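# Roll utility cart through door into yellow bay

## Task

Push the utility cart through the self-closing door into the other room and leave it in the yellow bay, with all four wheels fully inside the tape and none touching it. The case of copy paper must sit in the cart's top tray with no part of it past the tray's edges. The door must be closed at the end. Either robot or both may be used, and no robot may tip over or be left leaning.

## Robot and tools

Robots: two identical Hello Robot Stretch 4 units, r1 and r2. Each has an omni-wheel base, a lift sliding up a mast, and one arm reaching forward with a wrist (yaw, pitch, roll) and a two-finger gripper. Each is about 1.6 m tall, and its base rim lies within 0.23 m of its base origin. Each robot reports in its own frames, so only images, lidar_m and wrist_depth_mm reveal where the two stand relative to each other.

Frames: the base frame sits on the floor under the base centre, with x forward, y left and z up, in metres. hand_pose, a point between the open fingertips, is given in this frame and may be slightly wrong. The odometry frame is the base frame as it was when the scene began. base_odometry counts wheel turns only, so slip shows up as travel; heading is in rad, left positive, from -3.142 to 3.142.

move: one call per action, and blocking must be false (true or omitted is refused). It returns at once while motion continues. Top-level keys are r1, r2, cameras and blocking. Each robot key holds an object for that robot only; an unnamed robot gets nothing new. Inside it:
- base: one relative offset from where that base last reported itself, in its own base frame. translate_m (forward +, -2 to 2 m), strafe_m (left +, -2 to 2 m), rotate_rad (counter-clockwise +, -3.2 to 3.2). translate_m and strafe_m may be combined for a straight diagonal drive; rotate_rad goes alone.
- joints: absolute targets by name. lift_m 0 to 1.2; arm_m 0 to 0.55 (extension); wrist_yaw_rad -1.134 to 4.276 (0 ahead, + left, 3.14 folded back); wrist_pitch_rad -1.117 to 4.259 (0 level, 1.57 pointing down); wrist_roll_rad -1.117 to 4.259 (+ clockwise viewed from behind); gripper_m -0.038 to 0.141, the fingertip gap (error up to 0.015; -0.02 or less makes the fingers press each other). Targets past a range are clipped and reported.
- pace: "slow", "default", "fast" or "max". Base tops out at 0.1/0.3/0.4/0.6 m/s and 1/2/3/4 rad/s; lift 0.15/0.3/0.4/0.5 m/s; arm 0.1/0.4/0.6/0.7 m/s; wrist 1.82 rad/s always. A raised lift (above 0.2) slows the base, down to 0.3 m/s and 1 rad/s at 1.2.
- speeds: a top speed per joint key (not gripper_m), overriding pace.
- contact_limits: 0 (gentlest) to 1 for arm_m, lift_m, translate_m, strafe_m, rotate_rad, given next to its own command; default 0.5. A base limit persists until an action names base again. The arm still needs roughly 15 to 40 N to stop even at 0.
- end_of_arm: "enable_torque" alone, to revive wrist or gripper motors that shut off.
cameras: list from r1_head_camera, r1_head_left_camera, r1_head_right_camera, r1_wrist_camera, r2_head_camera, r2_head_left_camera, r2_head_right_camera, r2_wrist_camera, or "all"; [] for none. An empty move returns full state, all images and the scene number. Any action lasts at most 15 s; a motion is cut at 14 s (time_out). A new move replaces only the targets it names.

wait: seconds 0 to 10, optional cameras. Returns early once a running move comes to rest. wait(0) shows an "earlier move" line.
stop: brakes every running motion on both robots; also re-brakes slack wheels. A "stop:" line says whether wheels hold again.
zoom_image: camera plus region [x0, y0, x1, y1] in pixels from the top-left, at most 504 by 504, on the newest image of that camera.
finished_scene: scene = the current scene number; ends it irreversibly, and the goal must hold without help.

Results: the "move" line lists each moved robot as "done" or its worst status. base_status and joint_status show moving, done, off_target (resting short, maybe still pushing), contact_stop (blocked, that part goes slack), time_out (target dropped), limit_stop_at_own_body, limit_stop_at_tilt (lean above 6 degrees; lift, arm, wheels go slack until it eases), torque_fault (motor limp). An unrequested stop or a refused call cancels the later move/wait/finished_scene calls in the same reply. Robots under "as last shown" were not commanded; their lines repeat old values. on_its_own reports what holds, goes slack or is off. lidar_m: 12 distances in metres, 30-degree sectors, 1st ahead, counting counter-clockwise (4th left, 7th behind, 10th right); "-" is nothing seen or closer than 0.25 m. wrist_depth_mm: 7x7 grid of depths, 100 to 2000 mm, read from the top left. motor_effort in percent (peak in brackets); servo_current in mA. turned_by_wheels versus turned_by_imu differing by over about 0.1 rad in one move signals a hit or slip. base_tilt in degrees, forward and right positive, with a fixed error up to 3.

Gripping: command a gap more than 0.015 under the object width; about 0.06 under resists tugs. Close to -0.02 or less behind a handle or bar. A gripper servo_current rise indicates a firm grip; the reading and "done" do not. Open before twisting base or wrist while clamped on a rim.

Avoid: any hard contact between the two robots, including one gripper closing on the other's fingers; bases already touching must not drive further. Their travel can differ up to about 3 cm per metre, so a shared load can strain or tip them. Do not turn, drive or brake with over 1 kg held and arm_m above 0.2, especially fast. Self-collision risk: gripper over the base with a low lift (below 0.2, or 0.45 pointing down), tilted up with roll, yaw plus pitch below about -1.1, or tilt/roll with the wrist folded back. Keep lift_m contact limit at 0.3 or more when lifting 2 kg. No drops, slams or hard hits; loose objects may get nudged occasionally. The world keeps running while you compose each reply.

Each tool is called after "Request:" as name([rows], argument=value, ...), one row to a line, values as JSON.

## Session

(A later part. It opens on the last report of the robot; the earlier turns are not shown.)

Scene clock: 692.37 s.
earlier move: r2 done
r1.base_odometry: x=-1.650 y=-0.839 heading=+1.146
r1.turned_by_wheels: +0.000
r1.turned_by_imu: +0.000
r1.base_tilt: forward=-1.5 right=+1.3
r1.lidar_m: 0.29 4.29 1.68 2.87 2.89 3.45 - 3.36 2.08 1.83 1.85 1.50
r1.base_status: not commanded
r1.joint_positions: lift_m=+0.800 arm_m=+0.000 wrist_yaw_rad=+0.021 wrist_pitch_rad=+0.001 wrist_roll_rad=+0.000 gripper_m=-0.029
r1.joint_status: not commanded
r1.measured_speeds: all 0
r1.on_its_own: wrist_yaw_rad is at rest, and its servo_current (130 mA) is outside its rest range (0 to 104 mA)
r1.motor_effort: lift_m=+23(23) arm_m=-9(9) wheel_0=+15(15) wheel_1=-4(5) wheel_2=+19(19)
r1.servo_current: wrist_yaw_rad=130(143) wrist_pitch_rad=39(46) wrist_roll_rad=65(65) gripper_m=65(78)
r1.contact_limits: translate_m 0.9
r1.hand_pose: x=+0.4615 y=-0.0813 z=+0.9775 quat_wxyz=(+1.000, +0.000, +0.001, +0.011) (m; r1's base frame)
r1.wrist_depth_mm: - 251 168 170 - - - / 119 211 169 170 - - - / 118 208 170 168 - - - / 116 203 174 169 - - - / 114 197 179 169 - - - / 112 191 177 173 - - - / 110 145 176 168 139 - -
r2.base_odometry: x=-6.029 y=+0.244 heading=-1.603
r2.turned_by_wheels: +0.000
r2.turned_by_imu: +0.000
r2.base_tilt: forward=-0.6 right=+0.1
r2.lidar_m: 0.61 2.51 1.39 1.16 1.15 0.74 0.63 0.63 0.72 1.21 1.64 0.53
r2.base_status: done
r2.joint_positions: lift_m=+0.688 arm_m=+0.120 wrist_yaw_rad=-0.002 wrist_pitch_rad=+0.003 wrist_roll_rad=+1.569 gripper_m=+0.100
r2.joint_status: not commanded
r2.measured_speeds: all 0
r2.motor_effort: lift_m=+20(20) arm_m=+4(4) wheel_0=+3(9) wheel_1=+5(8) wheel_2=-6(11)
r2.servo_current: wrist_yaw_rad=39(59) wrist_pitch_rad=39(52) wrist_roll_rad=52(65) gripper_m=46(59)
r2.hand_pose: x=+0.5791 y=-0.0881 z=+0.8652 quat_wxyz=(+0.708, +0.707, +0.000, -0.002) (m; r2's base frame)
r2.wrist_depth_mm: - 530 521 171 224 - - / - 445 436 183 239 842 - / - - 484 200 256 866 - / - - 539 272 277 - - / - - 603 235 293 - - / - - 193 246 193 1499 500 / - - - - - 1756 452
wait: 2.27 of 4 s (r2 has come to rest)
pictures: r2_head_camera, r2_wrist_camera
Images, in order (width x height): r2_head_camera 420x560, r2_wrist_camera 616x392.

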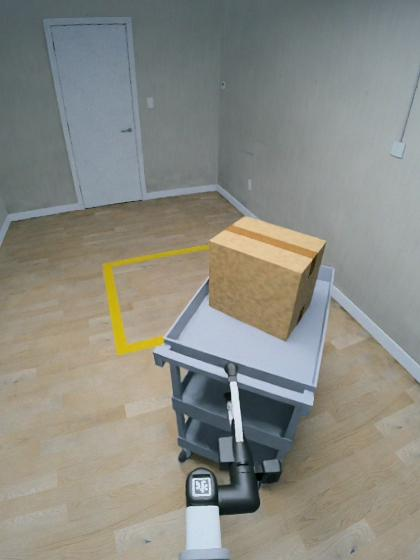

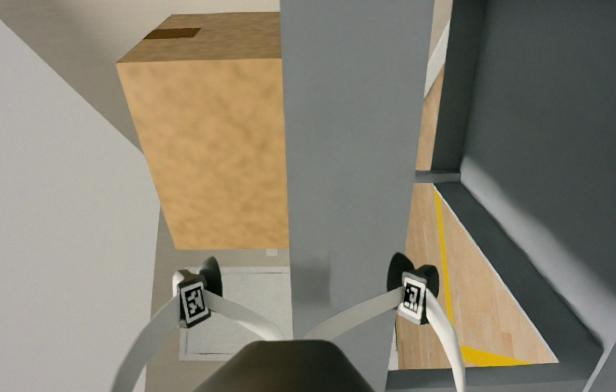

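Request:
move(r2={"joints":{"lift_m":0.668}}, blocking=false)

Request:
wait(seconds=2)

Request:
move(r2={"base":{"translate_m":0.055},"pace":"slow"}, blocking=false)

Request:
wait(seconds=3, cameras=["r2_wrist_camera"])

Scene clock: 700.63 s.
move: r2 moving
r1: as last shown
r1.base_tilt: forward=-1.5 right=+1.2
r1.lidar_m: 0.28 4.29 1.67 2.86 2.88 3.46 - 3.39 2.08 1.82 1.86 1.51
r1.on_its_own: wrist_yaw_rad is at rest, and its servo_current (117 mA) is outside its rest range (0 to 104 mA)
r1.motor_effort: lift_m=+23(23) arm_m=-9(9) wheel_0=+14(15) wheel_1=-4(4) wheel_2=+19(19)
r1.servo_current: wrist_yaw_rad=117(130) wrist_pitch_rad=39(46) wrist_roll_rad=33(59) gripper_m=65(72)
r1.contact_limits: translate_m 0.9
r1.wrist_depth_mm: - 250 168 170 - - - / 119 211 170 170 - - - / 117 208 170 169 - - - / 116 203 174 169 - - - / 114 197 178 169 - - - / 112 191 176 173 - - - / 110 145 175 169 139 - -
r2.base_odometry: x=-6.029 y=+0.244 heading=-1.603
r2.turned_by_wheels: +0.000
r2.turned_by_imu: +0.000
r2.base_tilt: forward=-0.7 right=+0.1
r2.lidar_m: 0.61 2.55 1.41 1.16 1.14 0.78 0.64 0.62 0.69 1.23 1.63 0.56
r2.base_status: not commanded
r2.joint_positions: lift_m=+0.668 arm_m=+0.120 wrist_yaw_rad=-0.002 wrist_pitch_rad=+0.003 wrist_roll_rad=+1.569 gripper_m=+0.100
r2.joint_status: lift_m moving
r2.measured_speeds: translate_m=+0.000 strafe_m=+0.000 rotate_rad=+0.000 lift_m=-0.009 arm_m=+0.000 wrist_yaw_rad=+0.000 wrist_pitch_rad=+0.000 wrist_roll_rad=+0.000
r2.motor_effort: lift_m=+12(17) arm_m=+4(4) wheel_0=+3(4) wheel_1=+5(5) wheel_2=-6(6)
r2.servo_current: wrist_yaw_rad=52(59) wrist_pitch_rad=39(46) wrist_roll_rad=65(65) gripper_m=52(52)
r2.hand_pose: x=+0.5791 y=-0.0881 z=+0.8458 quat_wxyz=(+0.708, +0.707, +0.000, -0.002) (m; r2's base frame)
r2.wrist_depth_mm: - 488 480 221 224 - - / - 433 427 236 242 - - / - 500 480 250 264 854 - / - - 535 272 285 - - / - - 603 289 303 - - / - - 193 246 194 1464 500 / - - - - - 1397 449
pictures: none

Scene clock: 700.93 s.
earlier move: r2 done
r1.base_odometry: x=-1.650 y=-0.839 heading=+1.146
r1.turned_by_wheels: +0.000
r1.turned_by_imu: +0.000
r1.base_tilt: forward=-1.5 right=+1.2
r1.lidar_m: 0.29 4.28 1.69 2.88 2.90 3.50 - 3.37 2.09 1.84 1.84 1.49
r1.base_status: not commanded
r1.joint_positions: lift_m=+0.800 arm_m=+0.000 wrist_yaw_rad=+0.021 wrist_pitch_rad=+0.001 wrist_roll_rad=+0.000 gripper_m=-0.029
r1.joint_status: not commanded
r1.measured_speeds: all 0
r1.on_its_own: wrist_yaw_rad is at rest, and its servo_current (143 mA) is outside its rest range (0 to 104 mA)
r1.motor_effort: lift_m=+23(23) arm_m=-9(9) wheel_0=+14(15) wheel_1=-4(4) wheel_2=+19(19)
r1.servo_current: wrist_yaw_rad=143(143) wrist_pitch_rad=39(46) wrist_roll_rad=46(65) gripper_m=72(72)
r1.contact_limits: translate_m 0.9
r1.hand_pose: x=+0.4615 y=-0.0813 z=+0.9775 quat_wxyz=(+1.000, +0.000, +0.001, +0.011) (m; r1's base frame)
r1.wrist_depth_mm: - 251 168 170 - - - / 118 211 169 169 - - - / 118 208 170 169 - - - / 116 203 174 168 - - - / 114 198 178 169 - - - / 112 191 176 174 - - - / 110 145 175 168 139 - -
r2.base_odometry: x=-6.029 y=+0.244 heading=-1.603
r2.turned_by_wheels: +0.000
r2.turned_by_imu: +0.000
r2.base_tilt: forward=-0.7 right=+0.1
r2.lidar_m: 0.62 2.53 1.38 1.14 1.16 0.77 0.64 0.59 0.71 1.24 1.63 0.56
r2.base_status: not commanded
r2.joint_positions: lift_m=+0.668 arm_m=+0.120 wrist_yaw_rad=-0.002 wrist_pitch_rad=+0.003 wrist_roll_rad=+1.569 gripper_m=+0.100
r2.joint_status: all done
r2.measured_speeds: all 0
r2.motor_effort: lift_m=+14(17) arm_m=+4(4) wheel_0=+3(4) wheel_1=+5(5) wheel_2=-6(6)
r2.servo_current: wrist_yaw_rad=52(59) wrist_pitch_rad=39(46) wrist_roll_rad=52(65) gripper_m=46(52)
r2.hand_pose: x=+0.5791 y=-0.0881 z=+0.8458 quat_wxyz=(+0.708, +0.707, +0.000, -0.002) (m; r2's base frame)
r2.wrist_depth_mm: - 488 477 220 224 - - / - 433 427 236 242 - - / - 504 484 253 264 866 - / - - 539 272 285 - - / - - 603 290 303 - - / - - 193 247 193 1464 504 / - - - - - 1397 452
wait: 0.30 of 2 s (r2 has come to rest)
pictures: none

Scene clock: 701.43 s.
move: r2 moving
r1.base_odometry: x=-1.650 y=-0.839 heading=+1.146
r1.turned_by_wheels: +0.000
r1.turned_by_imu: +0.000
r1.base_tilt: forward=-1.5 right=+1.2
r1.lidar_m: 0.29 4.28 1.67 2.87 2.90 3.49 - 3.39 2.07 1.83 1.84 1.51
r1.base_status: not commanded
r1.joint_positions: lift_m=+0.800 arm_m=+0.000 wrist_yaw_rad=+0.021 wrist_pitch_rad=+0.001 wrist_roll_rad=+0.000 gripper_m=-0.029
r1.joint_status: not commanded
r1.measured_speeds: all 0
r1.motor_effort: lift_m=+23(23) arm_m=-9(9) wheel_0=+15(15) wheel_1=-4(4) wheel_2=+18(19)
r1.servo_current: wrist_yaw_rad=124(137) wrist_pitch_rad=46(46) wrist_roll_rad=59(65) gripper_m=65(72)
r1.contact_limits: translate_m 0.9
r1.hand_pose: x=+0.4615 y=-0.0813 z=+0.9775 quat_wxyz=(+1.000, +0.000, +0.001, +0.011) (m; r1's base frame)
r1.wrist_depth_mm: - 252 168 170 - - - / 119 211 169 169 - - - / 118 208 171 169 - - - / 116 202 174 169 - - - / 114 197 179 169 - - - / 112 191 176 173 - - - / 110 145 176 169 139 - -
r2.base_odometry: x=-6.029 y=+0.232 heading=-1.602
r2.turned_by_wheels: +0.000
r2.turned_by_imu: +0.000
r2.base_tilt: forward=-0.7 right=+0.1
r2.lidar_m: 0.59 2.54 1.41 1.15 1.14 0.79 0.64 0.63 0.74 1.21 1.63 0.55
r2.base_status: translate_m moving
r2.joint_positions: lift_m=+0.668 arm_m=+0.120 wrist_yaw_rad=-0.002 wrist_pitch_rad=+0.003 wrist_roll_rad=+1.569 gripper_m=+0.100
r2.joint_status: not commanded
r2.measured_speeds: translate_m=+0.049 strafe_m=+0.001 rotate_rad=-0.002 lift_m=+0.000 arm_m=+0.000 wrist_yaw_rad=+0.000 wrist_pitch_rad=+0.000 wrist_roll_rad=+0.000
r2.motor_effort: lift_m=+14(14) arm_m=+4(4) wheel_0=+10(10) wheel_1=+6(8) wheel_2=-9(11)
r2.servo_current: wrist_yaw_rad=39(59) wrist_pitch_rad=39(46) wrist_roll_rad=46(52) gripper_m=59(59)
r2.hand_pose: x=+0.5791 y=-0.0881 z=+0.8458 quat_wxyz=(+0.708, +0.707, +0.000, -0.002) (m; r2's base frame)
r2.wrist_depth_mm: - 466 459 213 216 - - / - 424 418 228 233 788 - / - 492 473 243 250 - - / - - 530 257 268 - - / - - 585 282 293 - - / - - 193 303 193 1430 496 / - - - - - 1756 449
pictures: none

Scene clock: 702.70 s.
earlier move: r2 done
r1.base_odometry: x=-1.650 y=-0.839 heading=+1.146
r1.turned_by_wheels: +0.000
r1.turned_by_imu: +0.000
r1.base_tilt: forward=-1.5 right=+1.2
r1.lidar_m: 0.29 4.29 1.67 2.86 2.88 3.49 - 3.37 2.09 1.83 1.85 1.50
r1.base_status: not commanded
r1.joint_positions: lift_m=+0.800 arm_m=+0.000 wrist_yaw_rad=+0.021 wrist_pitch_rad=+0.001 wrist_roll_rad=+0.000 gripper_m=-0.029
r1.joint_status: not commanded
r1.measured_speeds: all 0
r1.on_its_own: wrist_yaw_rad is at rest, and its servo_current (124 mA) is outside its rest range (0 to 104 mA)
r1.motor_effort: lift_m=+23(23) arm_m=-9(9) wheel_0=+15(15) wheel_1=-4(5) wheel_2=+19(19)
r1.servo_current: wrist_yaw_rad=124(143) wrist_pitch_rad=39(52) wrist_roll_rad=46(65) gripper_m=72(72)
r1.contact_limits: translate_m 0.9
r1.hand_pose: x=+0.4615 y=-0.0813 z=+0.9775 quat_wxyz=(+1.000, +0.000, +0.001, +0.011) (m; r1's base frame)
r1.wrist_depth_mm: - 250 168 170 - - - / 119 211 169 170 - - - / 117 208 171 170 - - - / 116 203 174 169 - - - / 114 198 179 169 - - - / 112 191 176 173 - - - / 110 145 176 168 139 - -
r2.base_odometry: x=-6.031 y=+0.190 heading=-1.603
r2.turned_by_wheels: +0.000
r2.turned_by_imu: +0.000
r2.base_tilt: forward=-0.7 right=+0.1
r2.lidar_m: 0.57 2.56 1.40 1.16 1.17 0.82 0.66 0.67 0.77 1.29 1.62 0.49
r2.base_status: done
r2.joint_positions: lift_m=+0.668 arm_m=+0.120 wrist_yaw_rad=-0.002 wrist_pitch_rad=+0.003 wrist_roll_rad=+1.569 gripper_m=+0.100
r2.joint_status: not commanded
r2.measured_speeds: all 0
r2.motor_effort: lift_m=+14(14) arm_m=+4(4) wheel_0=+4(10) wheel_1=+5(8) wheel_2=-7(11)
r2.servo_current: wrist_yaw_rad=46(59) wrist_pitch_rad=39(52) wrist_roll_rad=52(59) gripper_m=52(59)
r2.hand_pose: x=+0.5791 y=-0.0881 z=+0.8458 quat_wxyz=(+0.708, +0.707, +0.000, -0.002) (m; r2's base frame)
r2.wrist_depth_mm: - 377 368 179 180 - - / - 387 379 189 191 759 - / - 430 415 203 208 809 - / - 512 473 218 224 - - / - - 525 231 236 - - / - - 189 181 194 1499 473 / - - - - - 1863 442
wait: 1.27 of 3 s (r2 has come to rest)
pictures: r2_wrist_camera
Images, in order (width x height): r2_wrist_camera 616x392.

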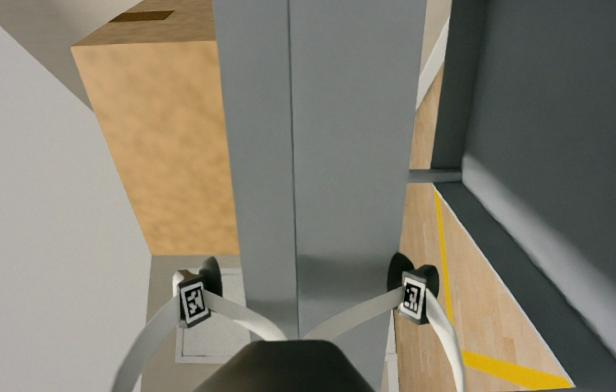

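Request:
move(r2={"joints":{"gripper_m":-0.03}}, blocking=false)

Request:
wait(seconds=3)

Request:
move(r2={"base":{"strafe_m":-0.45},"contact_limits":{"strafe_m":0.9}}, blocking=false)

Request:
wait(seconds=5, cameras=["r2_head_camera"])

Scene clock: 710.73 s.
move: r2 moving
r1.base_odometry: x=-1.650 y=-0.839 heading=+1.146
r1.turned_by_wheels: +0.000
r1.turned_by_imu: +0.000
r1.base_tilt: forward=-1.5 right=+1.2
r1.lidar_m: 0.29 4.28 1.66 2.88 2.90 3.48 - 3.37 2.09 1.84 1.85 1.49
r1.base_status: not commanded
r1.joint_positions: lift_m=+0.800 arm_m=+0.000 wrist_yaw_rad=+0.021 wrist_pitch_rad=+0.001 wrist_roll_rad=+0.000 gripper_m=-0.029
r1.joint_status: not commanded
r1.measured_speeds: all 0
r1.motor_effort: lift_m=+23(23) arm_m=-9(9) wheel_0=+15(15) wheel_1=-4(4) wheel_2=+19(19)
r1.servo_current: wrist_yaw_rad=117(130) wrist_pitch_rad=39(46) wrist_roll_rad=52(59) gripper_m=65(78)
r1.contact_limits: translate_m 0.9
r1.hand_pose: x=+0.4615 y=-0.0813 z=+0.9775 quat_wxyz=(+1.000, +0.000, +0.001, +0.011) (m; r1's base frame)
r1.wrist_depth_mm: - 250 169 170 - - - / 119 211 169 170 - - - / 118 208 171 169 - - - / 116 203 174 169 - - - / 114 198 179 168 - - - / 113 190 177 173 - - - / 110 145 175 168 139 - -
r2.base_odometry: x=-6.031 y=+0.190 heading=-1.603
r2.turned_by_wheels: +0.000
r2.turned_by_imu: +0.000
r2.base_tilt: forward=-0.7 right=+0.0
r2.lidar_m: 0.55 2.54 1.38 1.17 1.17 0.84 0.69 0.67 0.78 1.33 1.62 0.51
r2.base_status: not commanded
r2.joint_positions: lift_m=+0.668 arm_m=+0.120 wrist_yaw_rad=-0.002 wrist_pitch_rad=+0.003 wrist_roll_rad=+1.569 gripper_m=+0.083
r2.joint_status: gripper_m moving
r2.measured_speeds: all 0
r2.motor_effort: lift_m=+14(14) arm_m=+4(4) wheel_0=+3(4) wheel_1=+5(5) wheel_2=-7(7)
r2.servo_current: wrist_yaw_rad=52(52) wrist_pitch_rad=39(46) wrist_roll_rad=46(46) gripper_m=111(124)
r2.hand_pose: x=+0.5791 y=-0.0881 z=+0.8458 quat_wxyz=(+0.708, +0.707, +0.000, -0.002) (m; r2's base frame)
r2.wrist_depth_mm: - 375 364 179 179 - - / - 389 382 189 191 788 - / - 433 415 203 209 809 - / - 512 477 218 225 - - / - - 525 235 236 - - / - - 192 181 189 1576 466 / - - - - - 1661 439
pictures: none

Scene clock: 712.23 s.
earlier move: r2 done
r1.base_odometry: x=-1.650 y=-0.839 heading=+1.146
r1.turned_by_wheels: +0.000
r1.turned_by_imu: +0.000
r1.base_tilt: forward=-1.5 right=+1.3
r1.lidar_m: 0.30 4.28 1.68 2.86 2.89 3.46 - 3.37 2.09 1.85 1.82 1.50
r1.base_status: not commanded
r1.joint_positions: lift_m=+0.800 arm_m=+0.000 wrist_yaw_rad=+0.021 wrist_pitch_rad=+0.001 wrist_roll_rad=+0.000 gripper_m=-0.029
r1.joint_status: not commanded
r1.measured_speeds: all 0
r1.on_its_own: wrist_yaw_rad is at rest, and its servo_current (117 mA) is outside its rest range (0 to 104 mA)
r1.motor_effort: lift_m=+23(23) arm_m=-9(9) wheel_0=+15(15) wheel_1=-4(4) wheel_2=+19(19)
r1.servo_current: wrist_yaw_rad=117(150) wrist_pitch_rad=33(46) wrist_roll_rad=39(65) gripper_m=72(78)
r1.contact_limits: translate_m 0.9
r1.hand_pose: x=+0.4615 y=-0.0813 z=+0.9775 quat_wxyz=(+1.000, +0.000, +0.001, +0.011) (m; r1's base frame)
r1.wrist_depth_mm: - 250 168 170 - - - / 119 211 169 169 - - - / 118 208 170 169 - - - / 116 202 175 168 - - - / 114 196 179 168 - - - / 112 191 176 173 - - - / 110 145 175 168 139 - -
r2.base_odometry: x=-6.031 y=+0.190 heading=-1.603
r2.turned_by_wheels: +0.000
r2.turned_by_imu: +0.000
r2.base_tilt: forward=-0.7 right=+0.1
r2.lidar_m: 0.53 2.59 1.41 1.16 1.16 0.84 0.66 0.68 0.77 1.30 1.63 0.49
r2.base_status: not commanded
r2.joint_positions: lift_m=+0.668 arm_m=+0.120 wrist_yaw_rad=+0.002 wrist_pitch_rad=+0.001 wrist_roll_rad=+1.569 gripper_m=-0.029
r2.joint_status: all done
r2.measured_speeds: all 0
r2.motor_effort: lift_m=+14(14) arm_m=-4(4) wheel_0=+0(4) wheel_1=+4(5) wheel_2=-3(7)
r2.servo_current: wrist_yaw_rad=46(59) wrist_pitch_rad=46(46) wrist_roll_rad=39(59) gripper_m=111(286)
r2.hand_pose: x=+0.5794 y=-0.0870 z=+0.8464 quat_wxyz=(+0.708, +0.707, +0.001, +0.000) (m; r2's base frame)
r2.wrist_depth_mm: - 366 355 114 167 - - / - 377 373 123 177 - - / - 430 413 131 190 788 - / - - 459 140 204 - - / - - 535 152 222 1983 - / - - 182 169 180 1708 484 / - - - - - - 1205
wait: 1.50 of 3 s (r2 has come to rest)
pictures: none

Scene clock: 712.73 s.
move: r2 moving
r1.base_odometry: x=-1.650 y=-0.839 heading=+1.146
r1.turned_by_wheels: +0.000
r1.turned_by_imu: +0.000
r1.base_tilt: forward=-1.5 right=+1.2
r1.lidar_m: 0.30 4.28 1.68 2.87 2.91 3.50 - 3.37 2.11 1.81 1.84 1.53
r1.base_status: not commanded
r1.joint_positions: lift_m=+0.800 arm_m=+0.000 wrist_yaw_rad=+0.021 wrist_pitch_rad=+0.001 wrist_roll_rad=+0.000 gripper_m=-0.029
r1.joint_status: not commanded
r1.measured_speeds: all 0
r1.motor_effort: lift_m=+23(23) arm_m=-8(9) wheel_0=+15(15) wheel_1=-4(4) wheel_2=+19(19)
r1.servo_current: wrist_yaw_rad=130(137) wrist_pitch_rad=39(52) wrist_roll_rad=26(65) gripper_m=72(72)
r1.contact_limits: translate_m 0.9
r1.hand_pose: x=+0.4615 y=-0.0813 z=+0.9775 quat_wxyz=(+1.000, +0.000, +0.001, +0.011) (m; r1's base frame)
r1.wrist_depth_mm: - 250 168 170 - - - / 119 211 169 169 - - - / 117 208 171 169 - - - / 116 204 174 169 - - - / 114 197 179 169 - - - / 112 191 176 173 - - - / 110 145 175 168 139 - -
r2.base_odometry: x=-6.067 y=+0.191 heading=-1.601
r2.turned_by_wheels: +0.001
r2.turned_by_imu: +0.002
r2.base_tilt: forward=-0.6 right=+0.0
r2.lidar_m: 0.55 2.66 1.47 1.21 1.21 0.81 0.67 0.66 0.77 1.29 1.59 0.49
r2.base_status: strafe_m moving
r2.joint_positions: lift_m=+0.668 arm_m=+0.120 wrist_yaw_rad=+0.010 wrist_pitch_rad=+0.001 wrist_roll_rad=+1.569 gripper_m=-0.029
r2.joint_status: not commanded
r2.measured_speeds: translate_m=+0.001 strafe_m=-0.142 rotate_rad=+0.000 lift_m=+0.000 arm_m=+0.000 wrist_yaw_rad=+0.008 wrist_pitch_rad=+0.000 wrist_roll_rad=+0.000
r2.motor_effort: lift_m=+14(14) arm_m=-3(4) wheel_0=+23(24) wheel_1=-7(9) wheel_2=+1(3)
r2.servo_current: wrist_yaw_rad=72(72) wrist_pitch_rad=39(46) wrist_roll_rad=33(52) gripper_m=98(117)
r2.contact_limits: strafe_m 0.9
r2.hand_pose: x=+0.5802 y=-0.0845 z=+0.8464 quat_wxyz=(+0.708, +0.707, +0.004, +0.003) (m; r2's base frame)
r2.wrist_depth_mm: - 370 359 110 163 - - / - 375 366 120 174 - - / - 427 407 128 187 788 - / - - 459 139 202 - - / - - 535 149 219 1921 - / - - 184 166 179 1661 488 / - - - - - - 1229
pictures: none

Scene clock: 715.07 s.
earlier move: r2 done
r1.base_odometry: x=-1.650 y=-0.839 heading=+1.146
r1.turned_by_wheels: +0.000
r1.turned_by_imu: +0.000
r1.base_tilt: forward=-1.6 right=+1.3
r1.lidar_m: 0.29 4.26 1.67 2.87 2.90 3.47 - 3.37 2.09 1.83 1.86 1.50
r1.base_status: not commanded
r1.joint_positions: lift_m=+0.800 arm_m=+0.000 wrist_yaw_rad=+0.021 wrist_pitch_rad=+0.001 wrist_roll_rad=+0.000 gripper_m=-0.029
r1.joint_status: not commanded
r1.measured_speeds: all 0
r1.on_its_own: wrist_yaw_rad is at rest, and its servo_current (117 mA) is outside its rest range (0 to 104 mA)
r1.motor_effort: lift_m=+23(23) arm_m=-9(9) wheel_0=+14(15) wheel_1=-4(4) wheel_2=+19(19)
r1.servo_current: wrist_yaw_rad=117(150) wrist_pitch_rad=39(52) wrist_roll_rad=52(72) gripper_m=72(78)
r1.contact_limits: translate_m 0.9
r1.hand_pose: x=+0.4615 y=-0.0813 z=+0.9775 quat_wxyz=(+1.000, +0.000, +0.001, +0.011) (m; r1's base frame)
r1.wrist_depth_mm: - 252 168 170 - - - / 119 211 170 170 - - - / 118 208 171 169 - - - / 116 202 174 169 - - - / 114 198 178 169 - - - / 112 191 177 173 - - - / 110 145 175 169 139 - -
r2.base_odometry: x=-6.481 y=+0.204 heading=-1.603
r2.turned_by_wheels: -0.001
r2.turned_by_imu: +0.001
r2.base_tilt: forward=-0.6 right=+0.1
r2.lidar_m: 0.51 0.53 1.91 1.60 1.24 0.67 0.55 0.54 0.63 1.05 1.20 0.54
r2.base_status: done
r2.joint_positions: lift_m=+0.668 arm_m=+0.120 wrist_yaw_rad=+0.010 wrist_pitch_rad=+0.001 wrist_roll_rad=+1.569 gripper_m=-0.029
r2.joint_status: not commanded
r2.measured_speeds: all 0
r2.motor_effort: lift_m=+14(14) arm_m=-3(4) wheel_0=+0(24) wheel_1=-1(10) wheel_2=+1(3)
r2.servo_current: wrist_yaw_rad=59(78) wrist_pitch_rad=39(46) wrist_roll_rad=39(65) gripper_m=98(117)
r2.contact_limits: strafe_m 0.9
r2.hand_pose: x=+0.5802 y=-0.0844 z=+0.8464 quat_wxyz=(+0.708, +0.707, +0.004, +0.003) (m; r2's base frame)
r2.wrist_depth_mm: - - - 176 236 1430 1205 / - - - 235 235 1618 525 / - - - 234 234 788 - / - 445 439 232 232 820 - / - 462 449 172 231 820 - / - - 182 172 181 820 - / - - 477 - 228 - -
wait: 2.33 of 5 s (r2 has come to rest)
pictures: r2_head_camera
Images, in order (width x height): r2_head_camera 420x560.

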